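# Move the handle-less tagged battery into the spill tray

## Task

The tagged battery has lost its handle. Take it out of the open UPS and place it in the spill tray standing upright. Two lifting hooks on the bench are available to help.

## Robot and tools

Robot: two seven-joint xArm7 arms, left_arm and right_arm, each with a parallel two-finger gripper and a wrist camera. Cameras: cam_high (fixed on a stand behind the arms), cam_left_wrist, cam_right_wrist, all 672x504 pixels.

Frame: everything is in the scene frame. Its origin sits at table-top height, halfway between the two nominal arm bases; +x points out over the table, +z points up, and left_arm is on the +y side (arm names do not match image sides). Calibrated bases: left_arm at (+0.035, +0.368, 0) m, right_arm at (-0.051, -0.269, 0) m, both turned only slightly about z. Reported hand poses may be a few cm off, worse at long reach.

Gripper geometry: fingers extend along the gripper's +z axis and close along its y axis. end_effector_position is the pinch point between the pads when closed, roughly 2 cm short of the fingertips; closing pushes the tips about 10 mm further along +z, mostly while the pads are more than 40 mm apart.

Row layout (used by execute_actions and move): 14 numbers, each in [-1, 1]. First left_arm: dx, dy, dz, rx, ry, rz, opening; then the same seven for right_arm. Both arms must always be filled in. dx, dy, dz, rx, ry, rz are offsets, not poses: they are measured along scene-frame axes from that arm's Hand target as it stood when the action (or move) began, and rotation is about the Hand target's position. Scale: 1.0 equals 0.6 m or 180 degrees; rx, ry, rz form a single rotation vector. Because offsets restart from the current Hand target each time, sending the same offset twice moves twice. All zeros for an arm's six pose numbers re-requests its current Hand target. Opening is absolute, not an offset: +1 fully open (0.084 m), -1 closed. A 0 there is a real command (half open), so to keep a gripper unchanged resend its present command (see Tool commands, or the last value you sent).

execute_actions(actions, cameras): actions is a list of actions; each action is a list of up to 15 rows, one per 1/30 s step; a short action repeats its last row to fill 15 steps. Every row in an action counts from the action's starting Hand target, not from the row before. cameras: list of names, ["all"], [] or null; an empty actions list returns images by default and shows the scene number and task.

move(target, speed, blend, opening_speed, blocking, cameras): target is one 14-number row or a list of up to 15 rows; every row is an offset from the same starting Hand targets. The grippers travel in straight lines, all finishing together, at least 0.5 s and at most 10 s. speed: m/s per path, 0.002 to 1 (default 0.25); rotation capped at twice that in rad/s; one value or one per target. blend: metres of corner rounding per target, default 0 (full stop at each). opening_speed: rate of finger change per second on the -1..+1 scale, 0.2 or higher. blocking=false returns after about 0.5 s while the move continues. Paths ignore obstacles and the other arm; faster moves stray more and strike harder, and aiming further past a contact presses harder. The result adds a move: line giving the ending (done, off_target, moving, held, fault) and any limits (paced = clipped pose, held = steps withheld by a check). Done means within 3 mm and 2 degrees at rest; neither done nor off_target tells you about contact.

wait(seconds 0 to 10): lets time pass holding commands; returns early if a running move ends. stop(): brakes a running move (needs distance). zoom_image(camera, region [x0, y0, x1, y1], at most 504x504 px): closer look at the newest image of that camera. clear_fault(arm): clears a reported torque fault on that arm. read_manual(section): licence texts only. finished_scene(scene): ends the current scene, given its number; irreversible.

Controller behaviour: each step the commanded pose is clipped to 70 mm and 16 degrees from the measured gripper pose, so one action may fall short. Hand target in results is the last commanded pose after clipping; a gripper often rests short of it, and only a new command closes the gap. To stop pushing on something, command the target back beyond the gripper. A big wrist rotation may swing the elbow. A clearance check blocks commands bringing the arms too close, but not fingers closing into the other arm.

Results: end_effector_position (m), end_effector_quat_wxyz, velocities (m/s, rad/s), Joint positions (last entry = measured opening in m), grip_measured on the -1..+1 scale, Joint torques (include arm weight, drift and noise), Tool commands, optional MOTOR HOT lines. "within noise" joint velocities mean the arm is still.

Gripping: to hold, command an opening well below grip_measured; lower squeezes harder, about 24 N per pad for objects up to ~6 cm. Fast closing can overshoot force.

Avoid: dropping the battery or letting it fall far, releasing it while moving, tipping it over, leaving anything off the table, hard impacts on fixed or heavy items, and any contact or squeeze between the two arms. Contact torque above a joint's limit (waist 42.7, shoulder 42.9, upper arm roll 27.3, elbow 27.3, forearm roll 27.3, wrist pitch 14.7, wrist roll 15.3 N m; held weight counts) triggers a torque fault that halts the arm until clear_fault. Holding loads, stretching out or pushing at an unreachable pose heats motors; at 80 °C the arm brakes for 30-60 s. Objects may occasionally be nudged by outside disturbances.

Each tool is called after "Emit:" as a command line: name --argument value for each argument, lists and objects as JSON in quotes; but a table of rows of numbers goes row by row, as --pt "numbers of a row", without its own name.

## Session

Emit:
execute_actions --actions '[]'

Scene clock: 0.00 s.
left_arm: end_effector_position=(+0.5428, +0.1498, +0.3157) grip_measured=+1.00 end_effector_quat_wxyz=(-0.113, +0.679, -0.419, +0.592) | right_arm: end_effector_position=(+0.3570, -0.4866, +0.1214) grip_measured=+1.00 end_effector_quat_wxyz=(-0.267, +0.537, +0.794, +0.101)
Joint positions: left_arm=[1.046 -0.223 -1.376 0.527 0.141 -0.742 0.436 0.084] | right_arm=[-0.573 0.532 0.027 1.527 0.185 1.542 -2.598 0.084]
Joint velocities: within noise
Joint torques (N m): no reading
Hand target: left_arm +0.5428, +0.1498, +0.3157; -0.113, +0.679, -0.419, +0.592 | right_arm +0.3570, -0.4866, +0.1214; -0.267, +0.537, +0.794, +0.101
Tool commands: left_gripper/opening=+1.0 right_gripper/opening=+1.0

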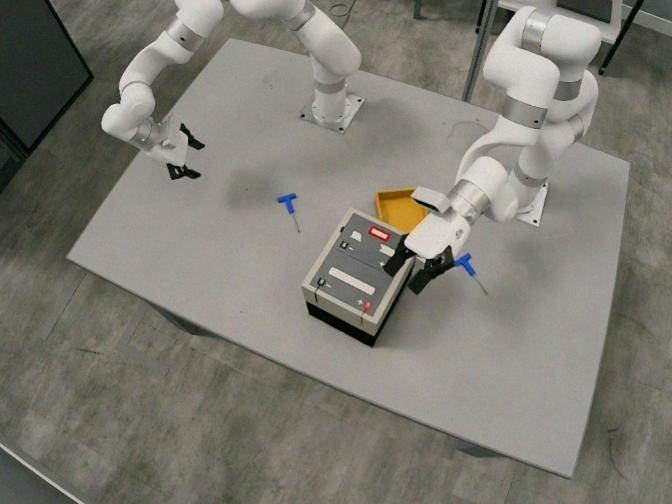

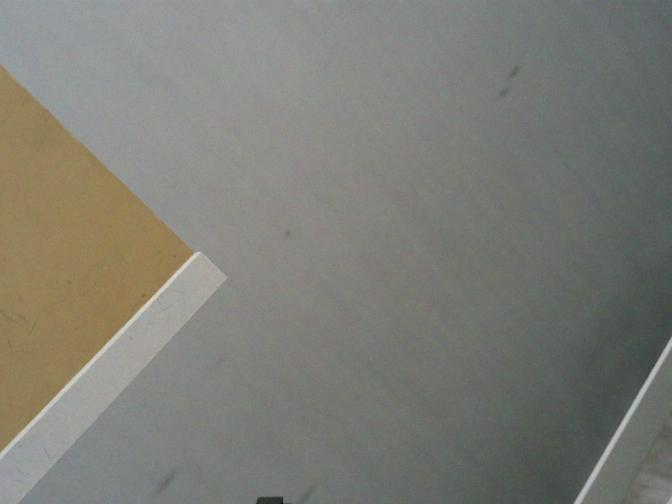

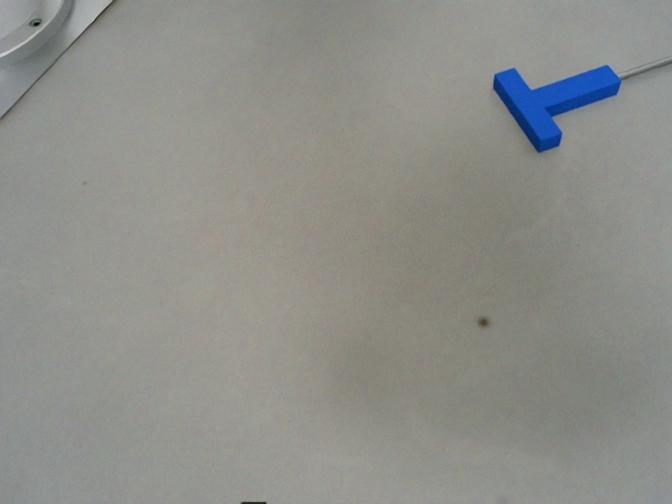

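Emit:
move --target '[-0.33,0.287,-0.1095,0.3387,0.2652,-0.2939,0.3,0.0317,0.501,0.2143,-0.0036,-0.2135,0.579,0.3]' --speed 0.45 --cameras '["all"]'

Scene clock: 6.10 s.
left_arm: end_effector_position=(+0.3448, +0.3220, +0.2500) grip_measured=+0.29 end_effector_quat_wxyz=(-0.001, -0.458, +0.889, +0.000) | right_arm: end_effector_position=(+0.3760, -0.1860, +0.2499) grip_measured=+0.29 end_effector_quat_wxyz=(+0.000, -0.337, +0.941, +0.001)
Joint positions: left_arm=[1.095 -0.091 -1.171 1.143 3.051 -1.181 -0.991 0.056] | right_arm=[-0.217 -0.146 0.428 1.037 0.067 1.171 -3.693 0.056]
Joint torques (N m): left_arm=[3.8 0.58 -1.09 16.28 1.1 -3.43 -1.38] | right_arm=[2.35 -18.84 0.61 11.87 1.13 -3.07 -2.19]
Hand target: left_arm +0.3448, +0.3220, +0.2500; -0.001, -0.458, +0.889, +0.000 | right_arm +0.3760, -0.1860, +0.2499; +0.000, -0.337, +0.941, +0.001
Off the commanded pose: left_arm 0.000 m, 0 deg | right_arm 0.000 m, 0 deg.
move: done; limits=paced

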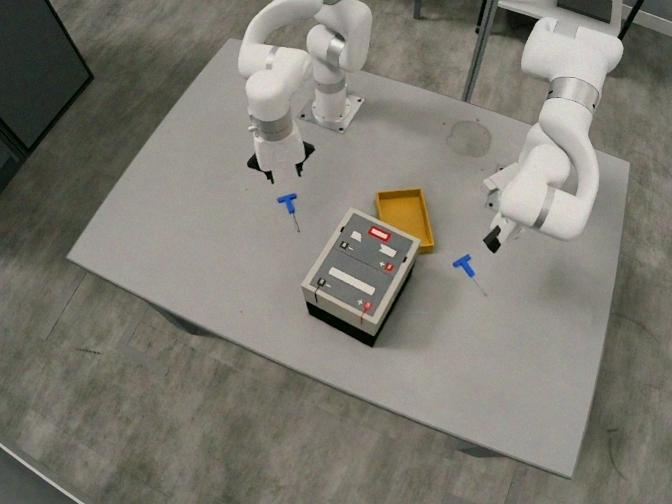

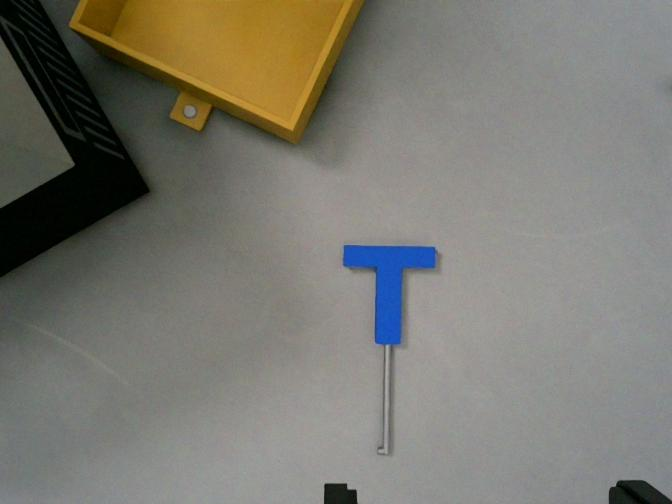

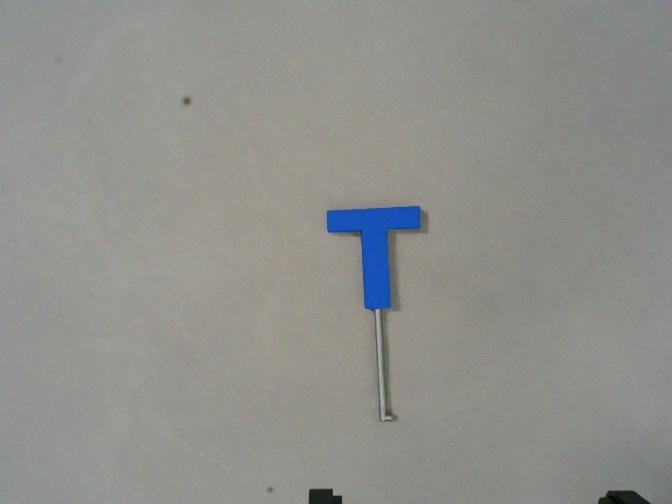

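Emit:
move --target '[-0.0312,-0.0525,-0.2333,0,0,0,0,-0.0753,-0.0695,-0.2333,0,0,0.0156,0]' --speed 0.25 --cameras '["cam_left_wrist","cam_right_wrist"]'

Scene clock: 15.17 s.
left_arm: end_effector_position=(+0.3261, +0.2905, +0.1100) grip_measured=-0.01 end_effector_quat_wxyz=(-0.001, -0.458, +0.889, +0.000) | right_arm: end_effector_position=(+0.3309, -0.2277, +0.1100) grip_measured=-0.01 end_effector_quat_wxyz=(+0.000, -0.360, +0.933, +0.001)
Joint positions: left_arm=[0.804 0.235 -1.195 0.862 3.447 -0.799 -1.551 0.044] | right_arm=[-0.241 -0.115 0.394 0.628 0.067 0.736 -3.823 0.044]
Joint torques (N m): left_arm=[-3.22 -4.68 -0.8 14.22 1.24 -3.44 -1.32] | right_arm=[-2.78 -5.86 -3.68 9.96 -1.32 -3.02 -2.02]
Hand target: left_arm +0.3261, +0.2905, +0.1100; -0.001, -0.458, +0.889, +0.000 | right_arm +0.3309, -0.2277, +0.1100; +0.000, -0.360, +0.933, +0.001
Off the commanded pose: left_arm 0.000 m, 0 deg | right_arm 0.000 m, 0 deg.
move: done
Images, in order (width x height): cam_left_wrist 672x504, cam_right_wrist 672x504.

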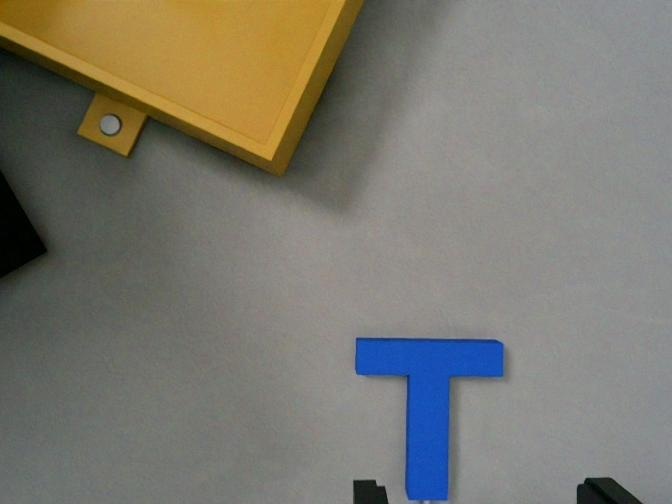

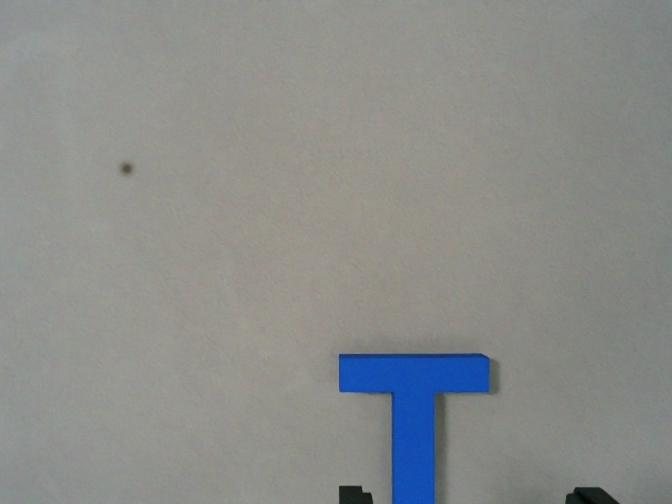

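Emit:
move --pt "-0.0027 -0.0038 -0.13 0 0 0 -0.3 0.0018 -0.002 -0.13 0 0 0 -0.3" --pt "-0.0027 -0.0038 -0.1492 0 0 0 -0.3 0.0018 -0.002 -0.1492 0 0 0 -0.3" --pt "-0.0027 -0.0038 -0.1492 0 0 0 -1 0.0018 -0.002 -0.1492 0 0 0 -1" --pt "-0.0027 -0.0038 0.15 0 0 0 -1 0.0018 -0.002 0.15 0 0 0 -1" --speed '[0.2,0.05,0.1,0.25]' --cameras '["all"]'

Scene clock: 19.43 s.
left_arm: end_effector_position=(+0.3245, +0.2883, +0.2000) grip_measured=-0.69 end_effector_quat_wxyz=(-0.001, -0.458, +0.889, +0.000) | right_arm: end_effector_position=(+0.3319, -0.2289, +0.2000) grip_measured=-0.69 end_effector_quat_wxyz=(+0.000, -0.360, +0.933, +0.001)
Joint positions: left_arm=[0.988 -0.098 -1.186 0.994 3.035 -1.034 -1.094 0.014] | right_arm=[-0.246 -0.276 0.371 0.767 0.117 1.03 -3.872 0.014]
Joint torques (N m): left_arm=[-3.32 -8.64 3.01 9.66 -1.3 -0.28 1.05] | right_arm=[-2.91 -16.61 -5.06 17.66 0.89 -0.05 -2.12]
Hand target: left_arm +0.3245, +0.2883, +0.2000; -0.001, -0.458, +0.889, +0.000 | right_arm +0.3319, -0.2289, +0.2000; +0.000, -0.360, +0.933, +0.001
Off the commanded pose: left_arm 0.000 m, 0 deg | right_arm 0.000 m, 0 deg.
move: done

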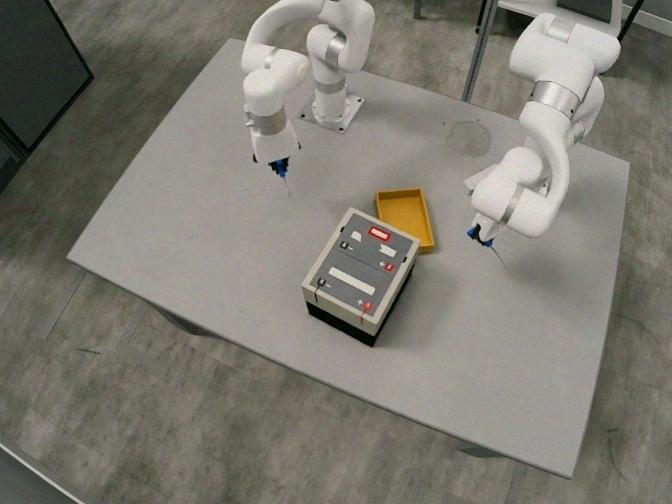

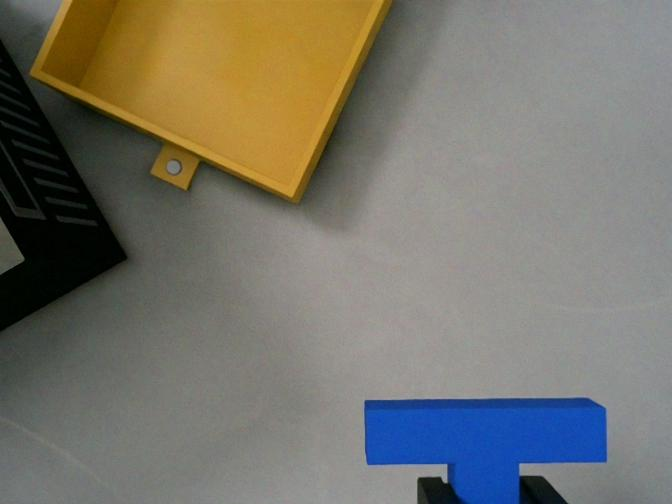

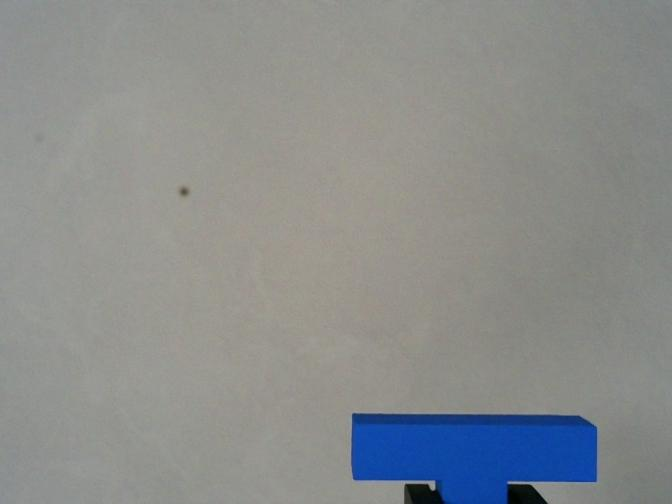

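Emit:
move --target '[0.1675,-0.2805,0.2333,0,0,0.164,-1,-0.053,-0.035,0.2333,0,0,-0.7678,-1]' --speed 0.4 --cameras '["all"]'

Emit:
zoom_image --camera "cam_left_wrist" --region '[100, 0, 600, 450]'

Scene clock: 24.40 s.
left_arm: end_effector_position=(+0.4248, +0.1201, +0.3400) grip_measured=-0.69 end_effector_quat_wxyz=(+0.000, -0.669, +0.743, -0.004) | right_arm: end_effector_position=(+0.3001, -0.2499, +0.3400) grip_measured=-0.69 end_effector_quat_wxyz=(+0.001, +0.743, +0.669, +0.000)
Joint positions: left_arm=[-0.2 0.646 -0.818 2.19 3.601 -1.691 -2.311 0.014] | right_arm=[-0.664 -0.535 0.567 1.032 0.278 1.498 -1.694 0.014]
Joint torques (N m): left_arm=[-3.14 -32.03 -2.54 14.16 -1.39 -3.41 1.22] | right_arm=[-2.78 -7.31 -5.09 17.36 -0.55 0.02 2.02]
Hand target: left_arm +0.4250, +0.1200, +0.3400; -0.001, -0.669, +0.743, +0.000 | right_arm +0.3001, -0.2499, +0.3399; +0.001, +0.743, +0.669, +0.000
Off the commanded pose: left_arm 0.000 m, 0 deg | right_arm 0.000 m, 0 deg.
joint sent to its limit (left arm) — joint 6 (wrist pitch), lower limit. The joint targets still meet the commanded pose.
move: done

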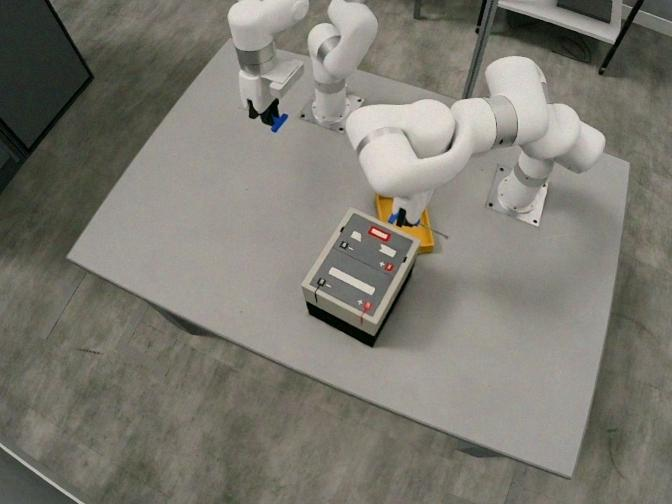

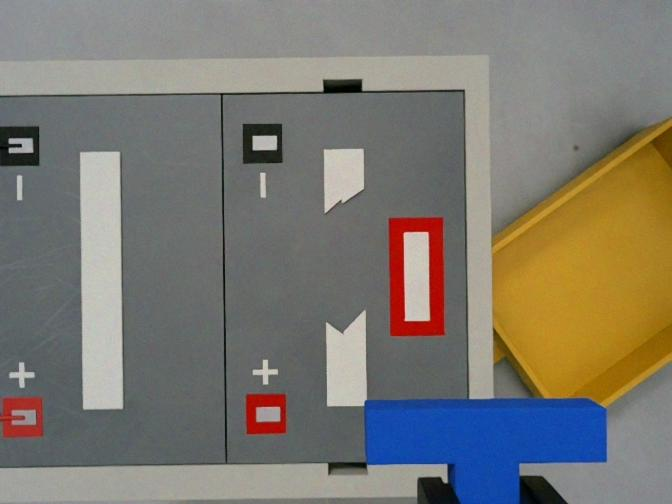

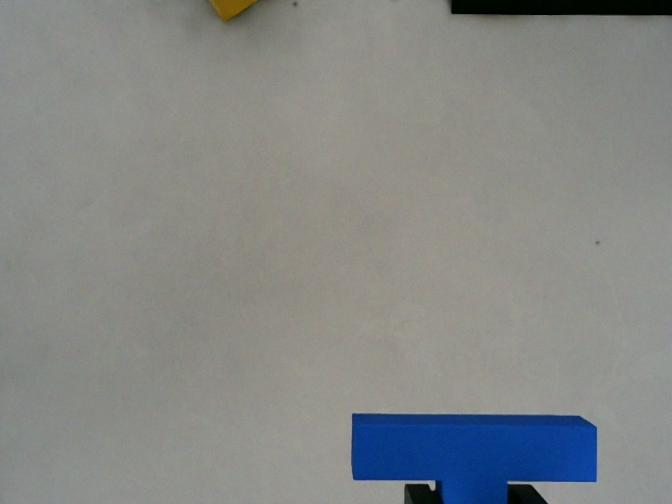

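Scaled by 1.008 from the camera's 672x504 image, which has a finer 960x720 frame.

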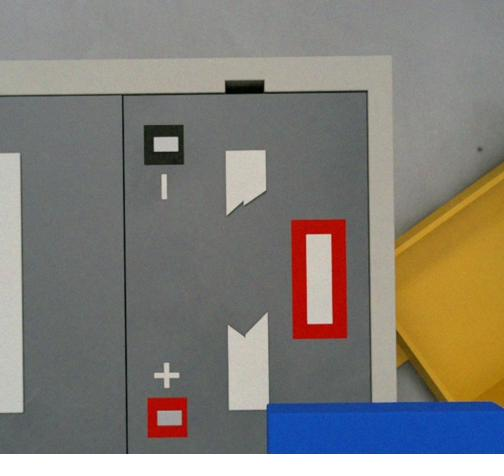

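Emit:
move --target '[0.033,-0.194,-0.05,-0.4973,0.0523,0.0042,-1,0.268,0.158,-0.15,0.2486,-0.0261,0,-1]' --speed 0.3 --cameras '["all"]'

Scene clock: 31.70 s.
left_arm: end_effector_position=(+0.4448, +0.0036, +0.3100) grip_measured=-0.69 end_effector_quat_wxyz=(+0.526, +0.477, -0.521, +0.473) | right_arm: end_effector_position=(+0.4609, -0.1551, +0.2500) grip_measured=-0.69 end_effector_quat_wxyz=(-0.255, +0.687, +0.618, +0.285)
Joint positions: left_arm=[0.637 1.366 -1.467 1.469 2.788 -0.663 -1.38 0.014] | right_arm=[-0.619 0.156 0.617 1.172 0.781 1.138 -1.897 0.014]
Joint torques (N m): left_arm=[-3.27 -18.74 -15.71 0.31 -0.7 1.22 1.37] | right_arm=[2.47 -10.28 5.02 17.79 1.75 -2.18 -2.12]
Hand target: left_arm +0.4448, +0.0036, +0.3100; +0.526, +0.477, -0.521, +0.473 | right_arm +0.4609, -0.1551, +0.2499; -0.255, +0.687, +0.618, +0.285
Off the commanded pose: left_arm 0.000 m, 0 deg | right_arm 0.000 m, 0 deg.
move: done

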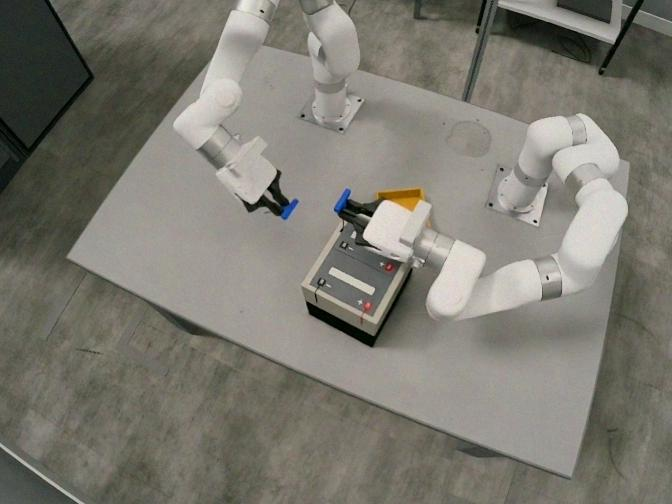

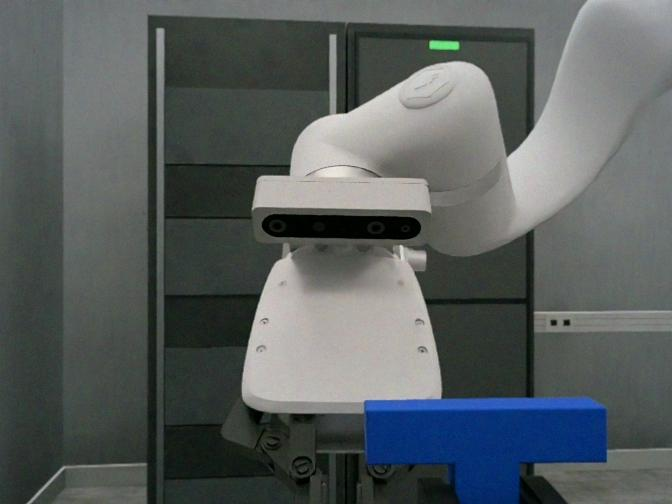

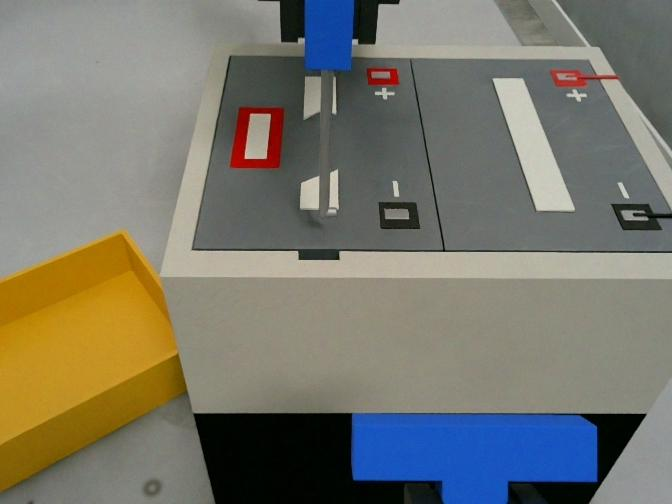

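Emit:
move --target '[-0.0035,-0.0025,-0.0267,0,0,0,-1,0,0,0,0,0,0,-1]' --speed 0.1 --cameras '["cam_right_wrist"]'

Emit:
zoom_image --camera "cam_right_wrist" --region '[270, 200, 380, 280]'

Scene clock: 33.53 s.
left_arm: end_effector_position=(+0.4427, +0.0021, +0.2941) grip_measured=-0.69 end_effector_quat_wxyz=(+0.526, +0.477, -0.521, +0.473) | right_arm: end_effector_position=(+0.4609, -0.1551, +0.2499) grip_measured=-0.69 end_effector_quat_wxyz=(-0.255, +0.687, +0.618, +0.285)
Joint positions: left_arm=[0.637 1.4 -1.453 1.455 2.803 -0.65 -1.354 0.014] | right_arm=[-0.619 0.156 0.617 1.172 0.781 1.138 -1.897 0.014]
Joint torques (N m): left_arm=[3.35 -17.62 -10.59 -0.95 0.2 1.52 1.24] | right_arm=[2.43 -10.15 4.86 17.67 1.8 -2.14 -2.12]
Hand target: left_arm +0.4427, +0.0021, +0.2940; +0.526, +0.477, -0.521, +0.473 | right_arm +0.4609, -0.1551, +0.2499; -0.255, +0.687, +0.618, +0.285
Off the commanded pose: left_arm 0.000 m, 0 deg | right_arm 0.000 m, 0 deg.
move: done
Images, in order (width x height): cam_right_wrist 672x504.

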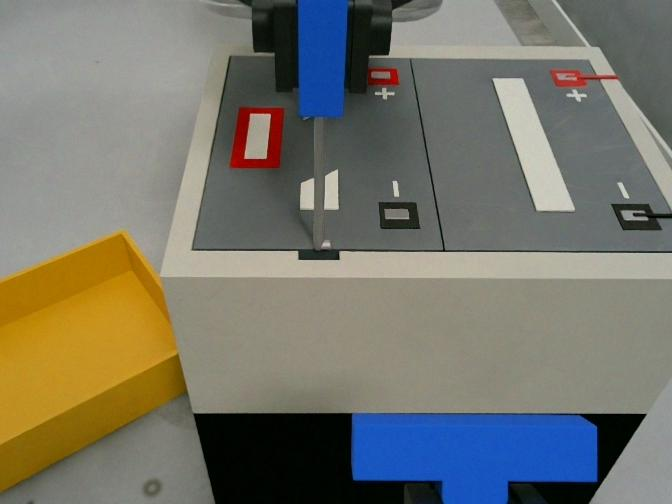

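Scaled by 4.582 from the camera's 672x504 image, which has a finer 960x720 frame.

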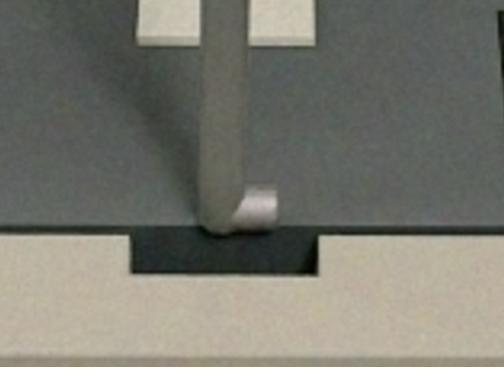

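Emit:
move --target '[0,-0.0005,-0.0038,0,0,0,-1,0,0,0,0,0,0,-1]' --speed 0.05 --cameras '["cam_right_wrist"]'

Emit:
zoom_image --camera "cam_right_wrist" --region '[290, 230, 350, 270]'

Scene clock: 34.83 s.
left_arm: end_effector_position=(+0.4426, +0.0017, +0.2919) grip_measured=-0.69 end_effector_quat_wxyz=(+0.526, +0.477, -0.521, +0.473) | right_arm: end_effector_position=(+0.4609, -0.1551, +0.2499) grip_measured=-0.69 end_effector_quat_wxyz=(-0.255, +0.687, +0.618, +0.285)
Joint positions: left_arm=[0.637 1.405 -1.451 1.455 2.805 -0.649 -1.351 0.014] | right_arm=[-0.619 0.156 0.617 1.172 0.781 1.138 -1.897 0.014]
Joint torques (N m): left_arm=[-3.44 -15.24 1.7 -2.31 4.97 3.81 1.15] | right_arm=[2.43 -10.21 4.87 17.58 1.83 -2.09 -2.07]
Hand target: left_arm +0.4427, +0.0018, +0.2917; +0.526, +0.477, -0.521, +0.473 | right_arm +0.4609, -0.1551, +0.2499; -0.255, +0.687, +0.618, +0.285
Off the commanded pose: left_arm 0.000 m, 0 deg | right_arm 0.000 m, 0 deg.
move: done
Images, in order (width x height): cam_right_wrist 672x504.

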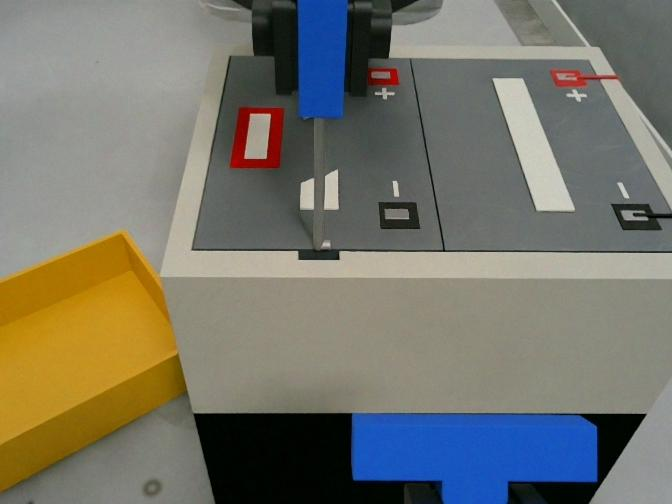

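Scaled by 8.400 from the camera's 672x504 image, which has a finer 960x720 frame.

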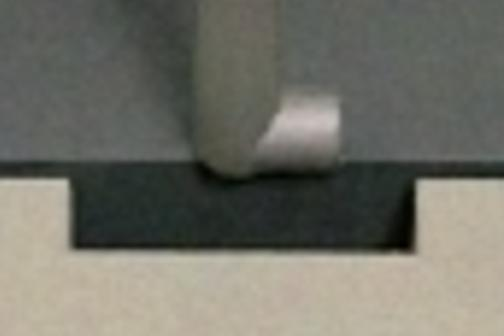

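Emit:
move --pt "0 0 0.0055 0 0 0 -1 0 0 0 0 0 0 -1" --pt "-0.0025 -0.0072 0.0055 0 0 0 -1 0 0 0 0 0 0 -1" --speed 0.08 --cameras '["cam_right_wrist"]'

Emit:
zoom_image --camera "cam_right_wrist" --region '[290, 230, 350, 270]'

Scene clock: 36.43 s.
left_arm: end_effector_position=(+0.4412, -0.0025, +0.2950) grip_measured=-0.69 end_effector_quat_wxyz=(+0.526, +0.477, -0.521, +0.473) | right_arm: end_effector_position=(+0.4609, -0.1551, +0.2499) grip_measured=-0.69 end_effector_quat_wxyz=(-0.255, +0.687, +0.618, +0.285)
Joint positions: left_arm=[0.63 1.4 -1.456 1.453 2.801 -0.64 -1.355 0.014] | right_arm=[-0.619 0.156 0.617 1.172 0.781 1.138 -1.897 0.014]
Joint torques (N m): left_arm=[-3.38 -18.42 -15.82 -0.31 -1.87 1.19 1.18] | right_arm=[2.3 -10.22 4.89 17.68 1.74 -1.99 -2.1]
Hand target: left_arm +0.4412, -0.0026, +0.2950; +0.526, +0.477, -0.521, +0.473 | right_arm +0.4609, -0.1551, +0.2499; -0.255, +0.687, +0.618, +0.285
Off the commanded pose: left_arm 0.000 m, 0 deg | right_arm 0.000 m, 0 deg.
move: done
Images, in order (width x height): cam_right_wrist 672x504.

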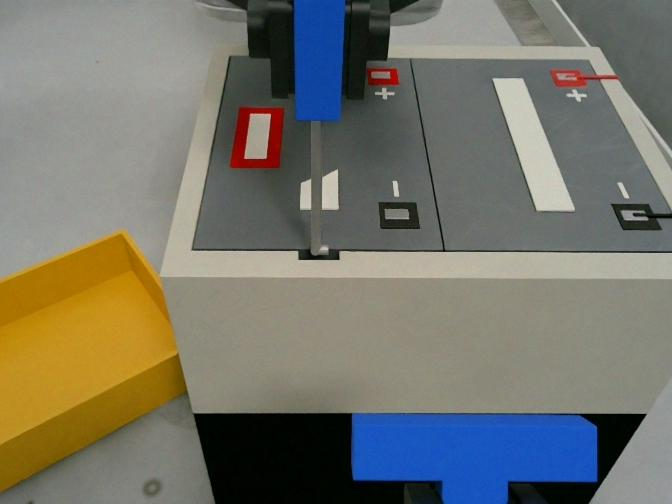

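Scaled by 8.400 from the camera's 672x504 image, which has a finer 960x720 frame.

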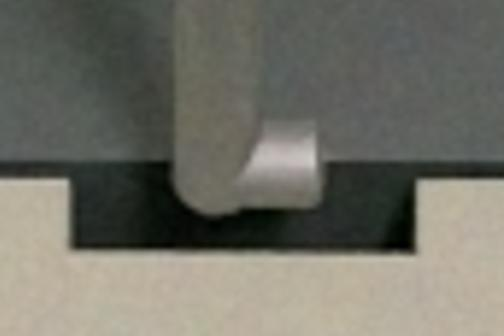

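Emit:
move --pt "0.0003 0.0018 0 0 0 0 -1 0 0 0 0 0 0 -1" --pt "0.0003 0.0018 -0.0035 0 0 0 -1 0 0 0 0 0 0 -1" --speed 0.05 --cameras '["cam_right_wrist"]'

Emit:
zoom_image --camera "cam_right_wrist" --region '[290, 230, 350, 270]'

Scene clock: 37.90 s.
left_arm: end_effector_position=(+0.4413, -0.0014, +0.2930) grip_measured=-0.69 end_effector_quat_wxyz=(+0.526, +0.477, -0.521, +0.473) | right_arm: end_effector_position=(+0.4609, -0.1551, +0.2499) grip_measured=-0.69 end_effector_quat_wxyz=(-0.255, +0.687, +0.618, +0.285)
Joint positions: left_arm=[0.632 1.404 -1.454 1.453 2.804 -0.642 -1.352 0.014] | right_arm=[-0.619 0.156 0.617 1.172 0.781 1.138 -1.897 0.014]
Joint torques (N m): left_arm=[2.6 -18.33 -12.11 -0.46 -0.69 0.59 1.28] | right_arm=[2.28 -10.24 4.83 17.6 1.72 -2.01 -2.09]
Hand target: left_arm +0.4413, -0.0015, +0.2929; +0.526, +0.477, -0.521, +0.473 | right_arm +0.4609, -0.1551, +0.2499; -0.255, +0.687, +0.618, +0.285
Off the commanded pose: left_arm 0.000 m, 0 deg | right_arm 0.000 m, 0 deg.
move: done
Images, in order (width x height): cam_right_wrist 672x504.

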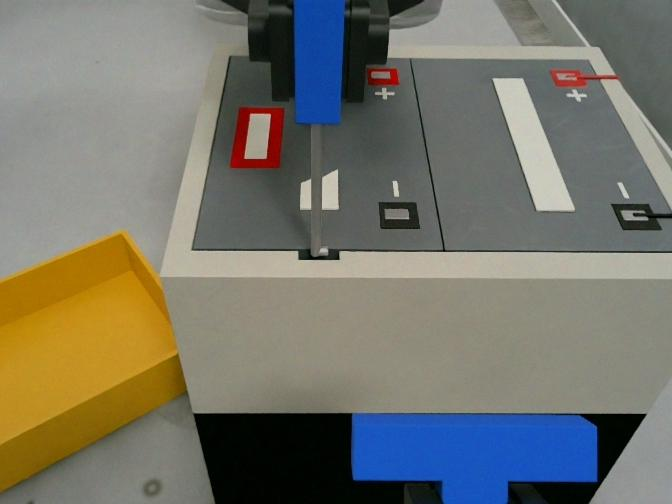

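Scaled by 8.400 from the camera's 672x504 image, which has a finer 960x720 frame.

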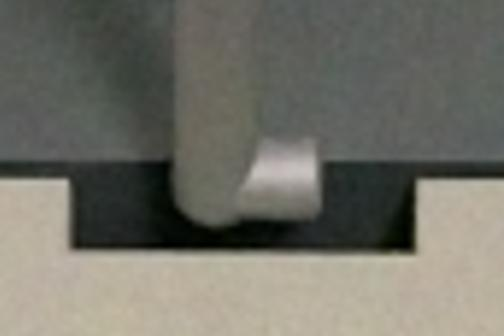

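Emit:
move --target '[0,0,-0.012,0,0,0,-1,0,0,0,0,0,0,-1]' --speed 0.05 --cameras '["cam_right_wrist"]'

Emit:
zoom_image --camera "cam_right_wrist" --region '[290, 230, 350, 270]'

Scene clock: 39.07 s.
left_arm: end_effector_position=(+0.4413, -0.0015, +0.2857) grip_measured=-0.69 end_effector_quat_wxyz=(+0.526, +0.477, -0.521, +0.473) | right_arm: end_effector_position=(+0.4609, -0.1551, +0.2499) grip_measured=-0.69 end_effector_quat_wxyz=(-0.255, +0.687, +0.618, +0.285)
Joint positions: left_arm=[0.631 1.419 -1.446 1.451 2.811 -0.64 -1.341 0.014] | right_arm=[-0.619 0.156 0.617 1.172 0.781 1.138 -1.897 0.014]
Joint torques (N m): left_arm=[-3.31 -18.51 -12.16 -0.74 -0.55 1.1 1.26] | right_arm=[2.23 -10.14 4.75 17.62 1.68 -1.96 -2.09]
Hand target: left_arm +0.4413, -0.0015, +0.2857; +0.526, +0.477, -0.521, +0.473 | right_arm +0.4609, -0.1551, +0.2499; -0.255, +0.687, +0.618, +0.285
Off the commanded pose: left_arm 0.000 m, 0 deg | right_arm 0.000 m, 0 deg.
move: done
Images, in order (width x height): cam_right_wrist 672x504.

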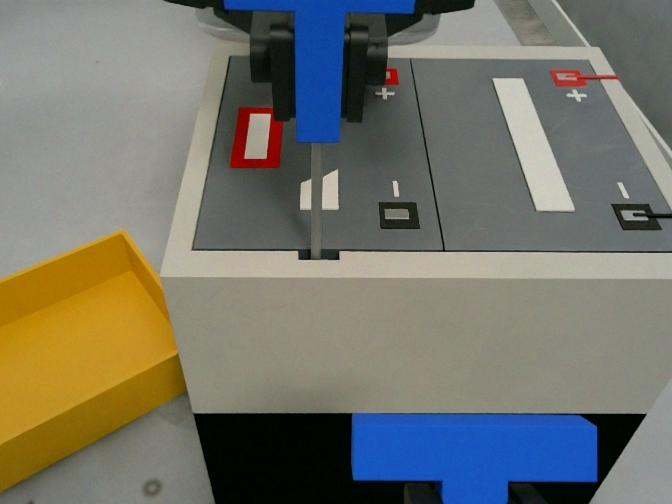

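Scaled by 8.400 from the camera's 672x504 image, which has a finer 960x720 frame.

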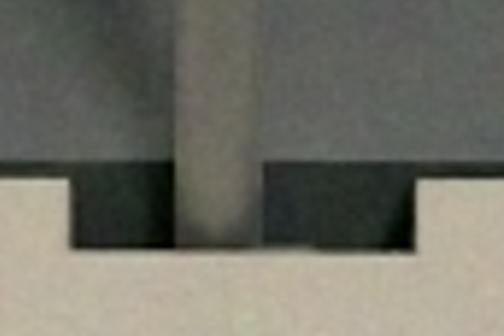

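Emit:
move --pt "0 0 -0.0413 0 0 0 -1 0 0 0 0 0 0 -1" --pt "-0.0148 -0.0025 -0.0413 0 0 0.1667 -1 0 0 0 0 0 0 -1" --pt "-0.0263 -0.0122 -0.0413 0 0 0.3333 -1 0 0 0 0 0 0 -1" --pt "-0.0315 -0.0262 -0.0413 0 0 0.5 -1 0 0 0 0 0 0 -1" --speed '[0.06,0.3,0.3,0.3]' --blend '[0,0.003,0.003,0]' --cameras '["all"]'

Emit:
zoom_image --camera "cam_right_wrist" --region '[270, 190, 390, 280]'

Scene clock: 44.20 s.
left_arm: end_effector_position=(+0.4225, -0.0172, +0.2609) grip_measured=-0.68 end_effector_quat_wxyz=(+0.037, +0.706, -0.031, +0.707) | right_arm: end_effector_position=(+0.4609, -0.1551, +0.2499) grip_measured=-0.69 end_effector_quat_wxyz=(-0.255, +0.687, +0.618, +0.285)
Joint positions: left_arm=[0.289 1.936 -1.545 0.634 3.541 2.072 -1.262 0.014] | right_arm=[-0.619 0.156 0.617 1.172 0.781 1.138 -1.897 0.014]
Joint torques (N m): left_arm=[-12.99 -20.52 -13.2 -3.62 2.27 -9.67 -0.03] | right_arm=[2.19 -10.27 4.73 17.62 1.82 -1.86 -2.08]
Hand target: left_arm +0.4224, -0.0172, +0.2609; +0.037, +0.706, -0.031, +0.707 | right_arm +0.4609, -0.1551, +0.2499; -0.255, +0.687, +0.618, +0.285
Off the commanded pose: left_arm 0.000 m, 0 deg | right_arm 0.000 m, 0 deg.
move: done

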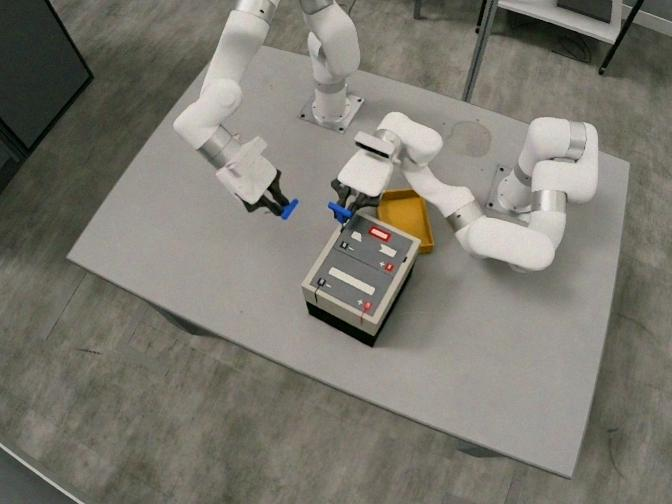

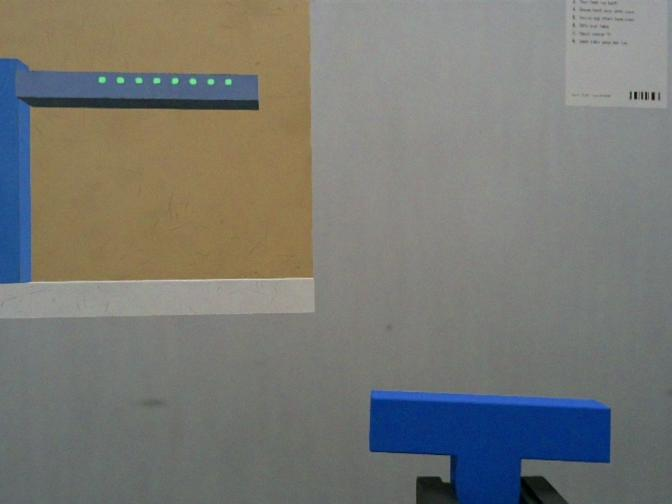

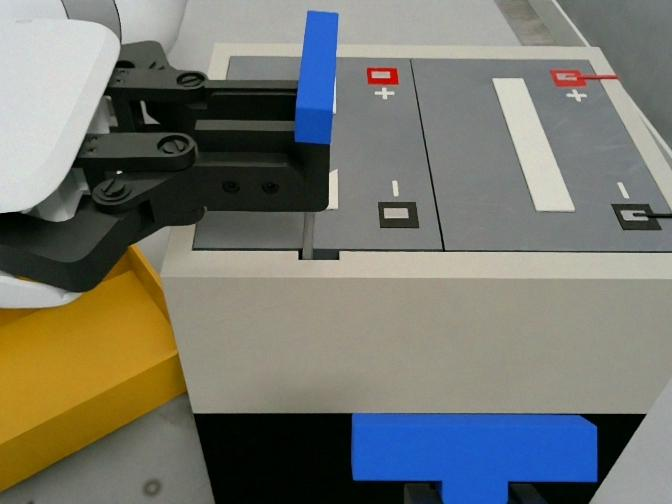

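Scaled by 4.200 from the camera's 672x504 image, which has a finer 960x720 frame.

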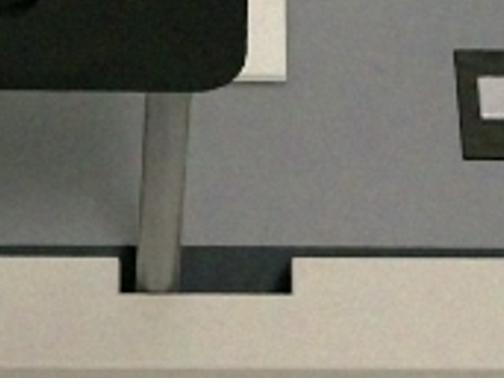

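Emit:
move --pt "0 0 -0.0065 0 0 0 -1 0 0 0 0 0 0 -1" --pt "0 0 -0.0065 0 0 0 -0.5 0 0 0 0 0 0 -1" --speed 0.08 --opening_speed 0.6 --cameras '["cam_right_wrist","cam_left_wrist"]'

Scene clock: 46.57 s.
left_arm: end_effector_position=(+0.4223, -0.0174, +0.2569) grip_measured=-0.52 end_effector_quat_wxyz=(+0.038, +0.706, -0.031, +0.706) | right_arm: end_effector_position=(+0.4609, -0.1551, +0.2499) grip_measured=-0.69 end_effector_quat_wxyz=(-0.255, +0.687, +0.618, +0.285)
Joint positions: left_arm=[0.292 1.937 -1.534 0.635 3.546 2.069 -1.269 0.021] | right_arm=[-0.619 0.156 0.617 1.172 0.781 1.138 -1.897 0.014]
Joint torques (N m): left_arm=[3.25 -15.38 -13.99 -2.64 3.05 1.08 0.48] | right_arm=[2.12 -10.04 4.65 17.59 1.51 -1.81 -2.04]
Hand target: left_arm +0.4224, -0.0172, +0.2570; +0.037, +0.706, -0.031, +0.707 | right_arm +0.4609, -0.1551, +0.2499; -0.255, +0.687, +0.618, +0.285
Off the commanded pose: left_arm 0.000 m, 0 deg | right_arm 0.000 m, 0 deg.
move: done
Images, in order (width x height): cam_left_wrist 672x504, cam_right_wrist 672x504.

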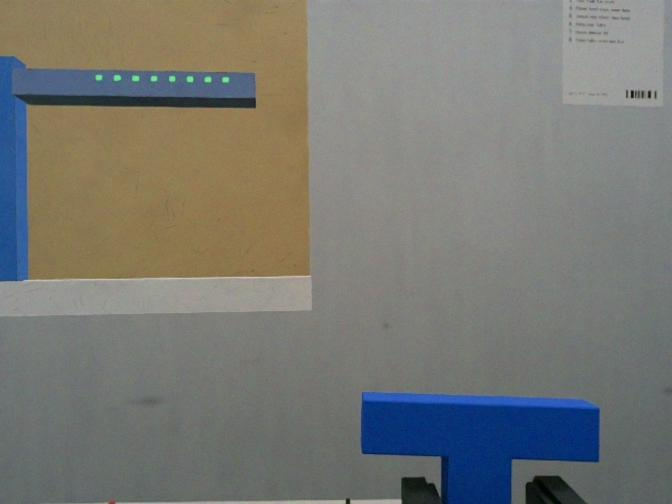

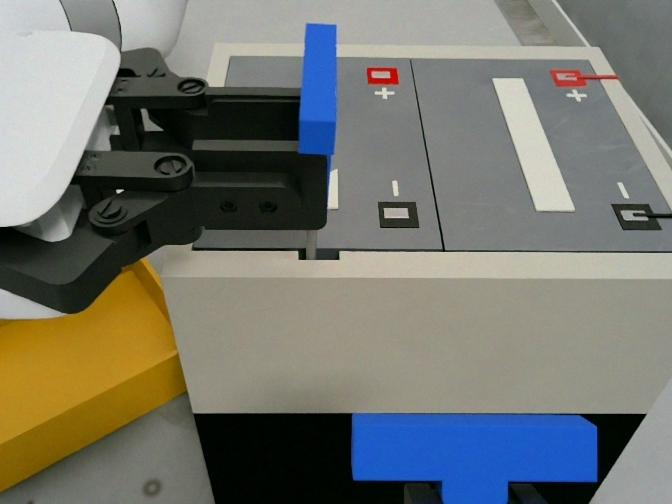

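Emit:
move --pt "0 0 0 0 0 0 -0.3 0 0 0 0 0 0 -1" --pt "-0.0996 0.0092 0 0 0 0 -0.3 0 0 0 0 0 0 -1" --speed 0.08 --opening_speed 0.6 --cameras '["cam_right_wrist","cam_high"]'

Emit:
zoom_image --camera "cam_right_wrist" --region '[230, 0, 430, 280]'

Scene clock: 48.67 s.
left_arm: end_effector_position=(+0.3627, -0.0117, +0.2570) grip_measured=-0.32 end_effector_quat_wxyz=(+0.037, +0.706, -0.031, +0.707) | right_arm: end_effector_position=(+0.4609, -0.1551, +0.2499) grip_measured=-0.69 end_effector_quat_wxyz=(-0.255, +0.687, +0.618, +0.285)
Joint positions: left_arm=[0.191 1.923 -1.491 0.542 3.62 2.264 -1.237 0.03] | right_arm=[-0.619 0.156 0.617 1.172 0.781 1.138 -1.897 0.014]
Joint torques (N m): left_arm=[-3.21 -18.87 -9.67 -7.92 3.01 1 1.25] | right_arm=[1.96 -10.35 4.56 17.5 1.55 -1.73 -2.05]
Hand target: left_arm +0.3627, -0.0117, +0.2570; +0.037, +0.706, -0.031, +0.707 | right_arm +0.4609, -0.1551, +0.2499; -0.255, +0.687, +0.618, +0.285
Off the commanded pose: left_arm 0.000 m, 0 deg | right_arm 0.000 m, 0 deg.
move: done
Images, in order (width x height): cam_high 672x504, cam_right_wrist 672x504.

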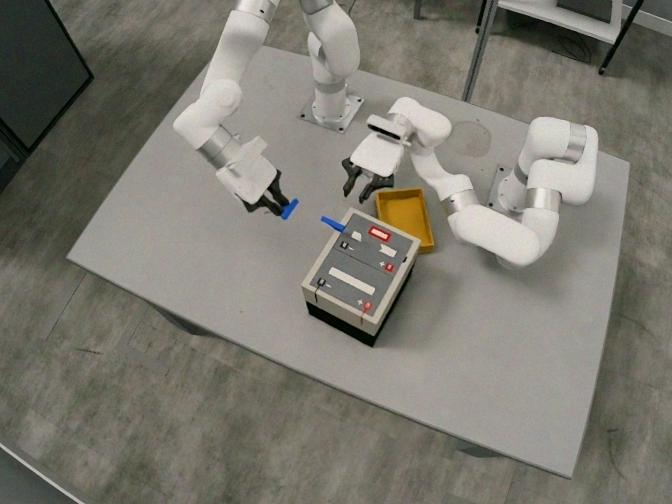

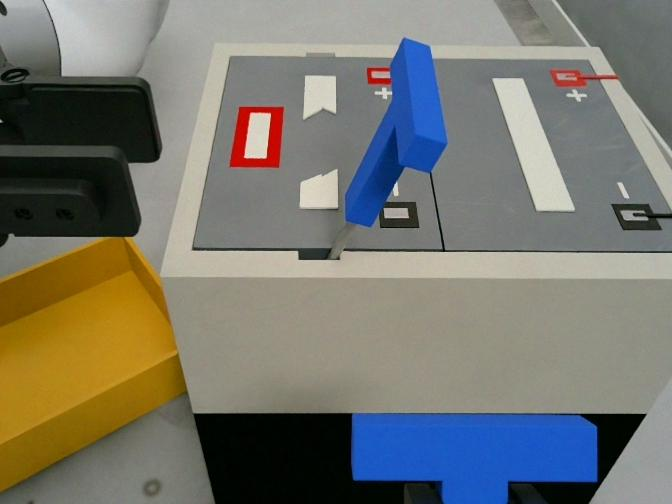

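Scaled by 1.800 from the camera's 672x504 image, which has a finer 960x720 frame.

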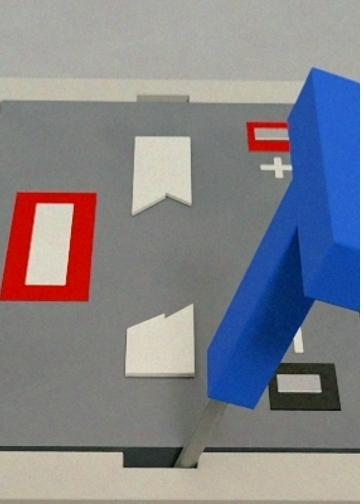

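Emit:
move --target '[-0.0878,0.186,0.155,0.0458,0.4979,0,-0.3,-0.3015,0.0252,-0.1667,-0.2486,0.0261,0,-1]' --speed 0.3 --cameras '["all"]'

Scene clock: 54.53 s.
left_arm: end_effector_position=(+0.3309, +0.0543, +0.3115) grip_measured=-0.32 end_effector_quat_wxyz=(+0.019, +0.947, -0.042, +0.318) | right_arm: end_effector_position=(+0.3397, -0.1450, +0.1829) grip_measured=-0.69 end_effector_quat_wxyz=(-0.086, +0.737, +0.664, +0.096)
Joint positions: left_arm=[-0.432 2.055 -2.63 0.69 2.902 2.947 -0.971 0.03] | right_arm=[-0.534 -0.275 0.735 0.749 0.539 0.959 -1.639 0.014]
Joint torques (N m): left_arm=[3.37 -17.6 -3.4 -4.25 1.97 -3.79 -1.26] | right_arm=[2.39 -13.86 -2.35 11.28 -1.2 -3.03 1.91]
Hand target: left_arm +0.3309, +0.0543, +0.3115; +0.019, +0.947, -0.042, +0.318 (not the last commanded pose) | right_arm +0.3397, -0.1450, +0.1829; -0.086, +0.737, +0.664, +0.096 (not the last commanded pose)
Off the commanded pose: left_arm 0.063 m, 37 deg | right_arm 0.068 m, 15 deg.
move: held (left_arm; a check stopped the path), off_target (right_arm; braked when a check withheld steps of left_arm); limits=held
pose unreachable (left arm): on one or more control steps of this call, first in action 0 (counted from 0), this arm could not follow its commanded pose, so it was not sent that pose on those steps. It may still have moved: this result reports where it is.
cause: moving toward the commanded pose would bring two parts of the arm too close to each other (joints 6 (wrist pitch) and 7 (wrist roll) lie between them).

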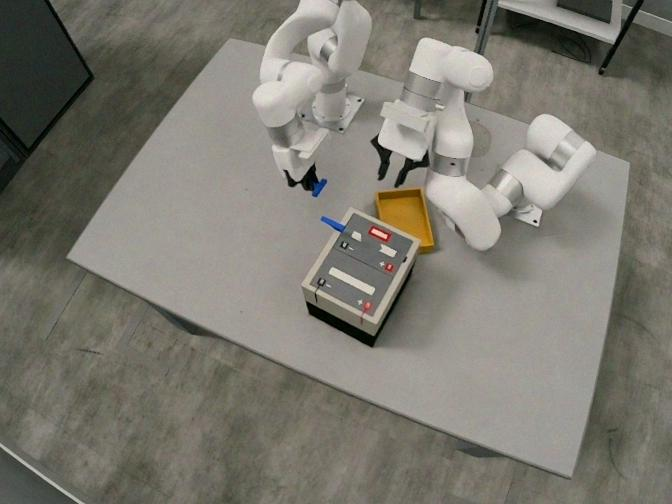

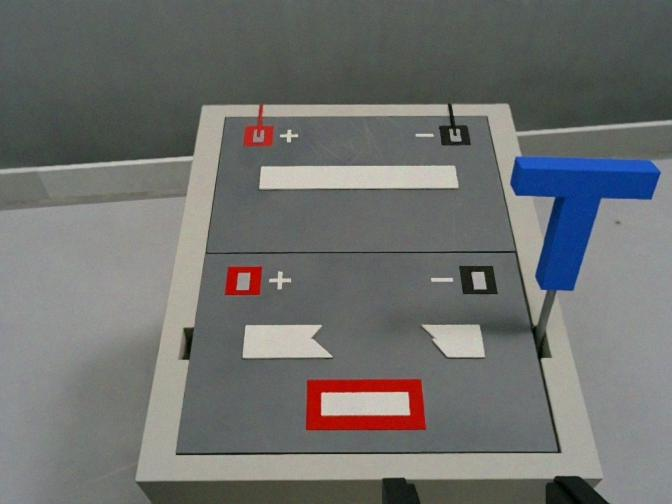

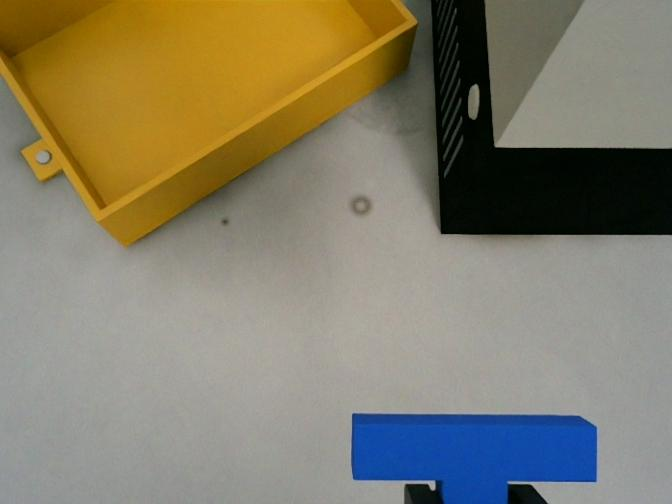

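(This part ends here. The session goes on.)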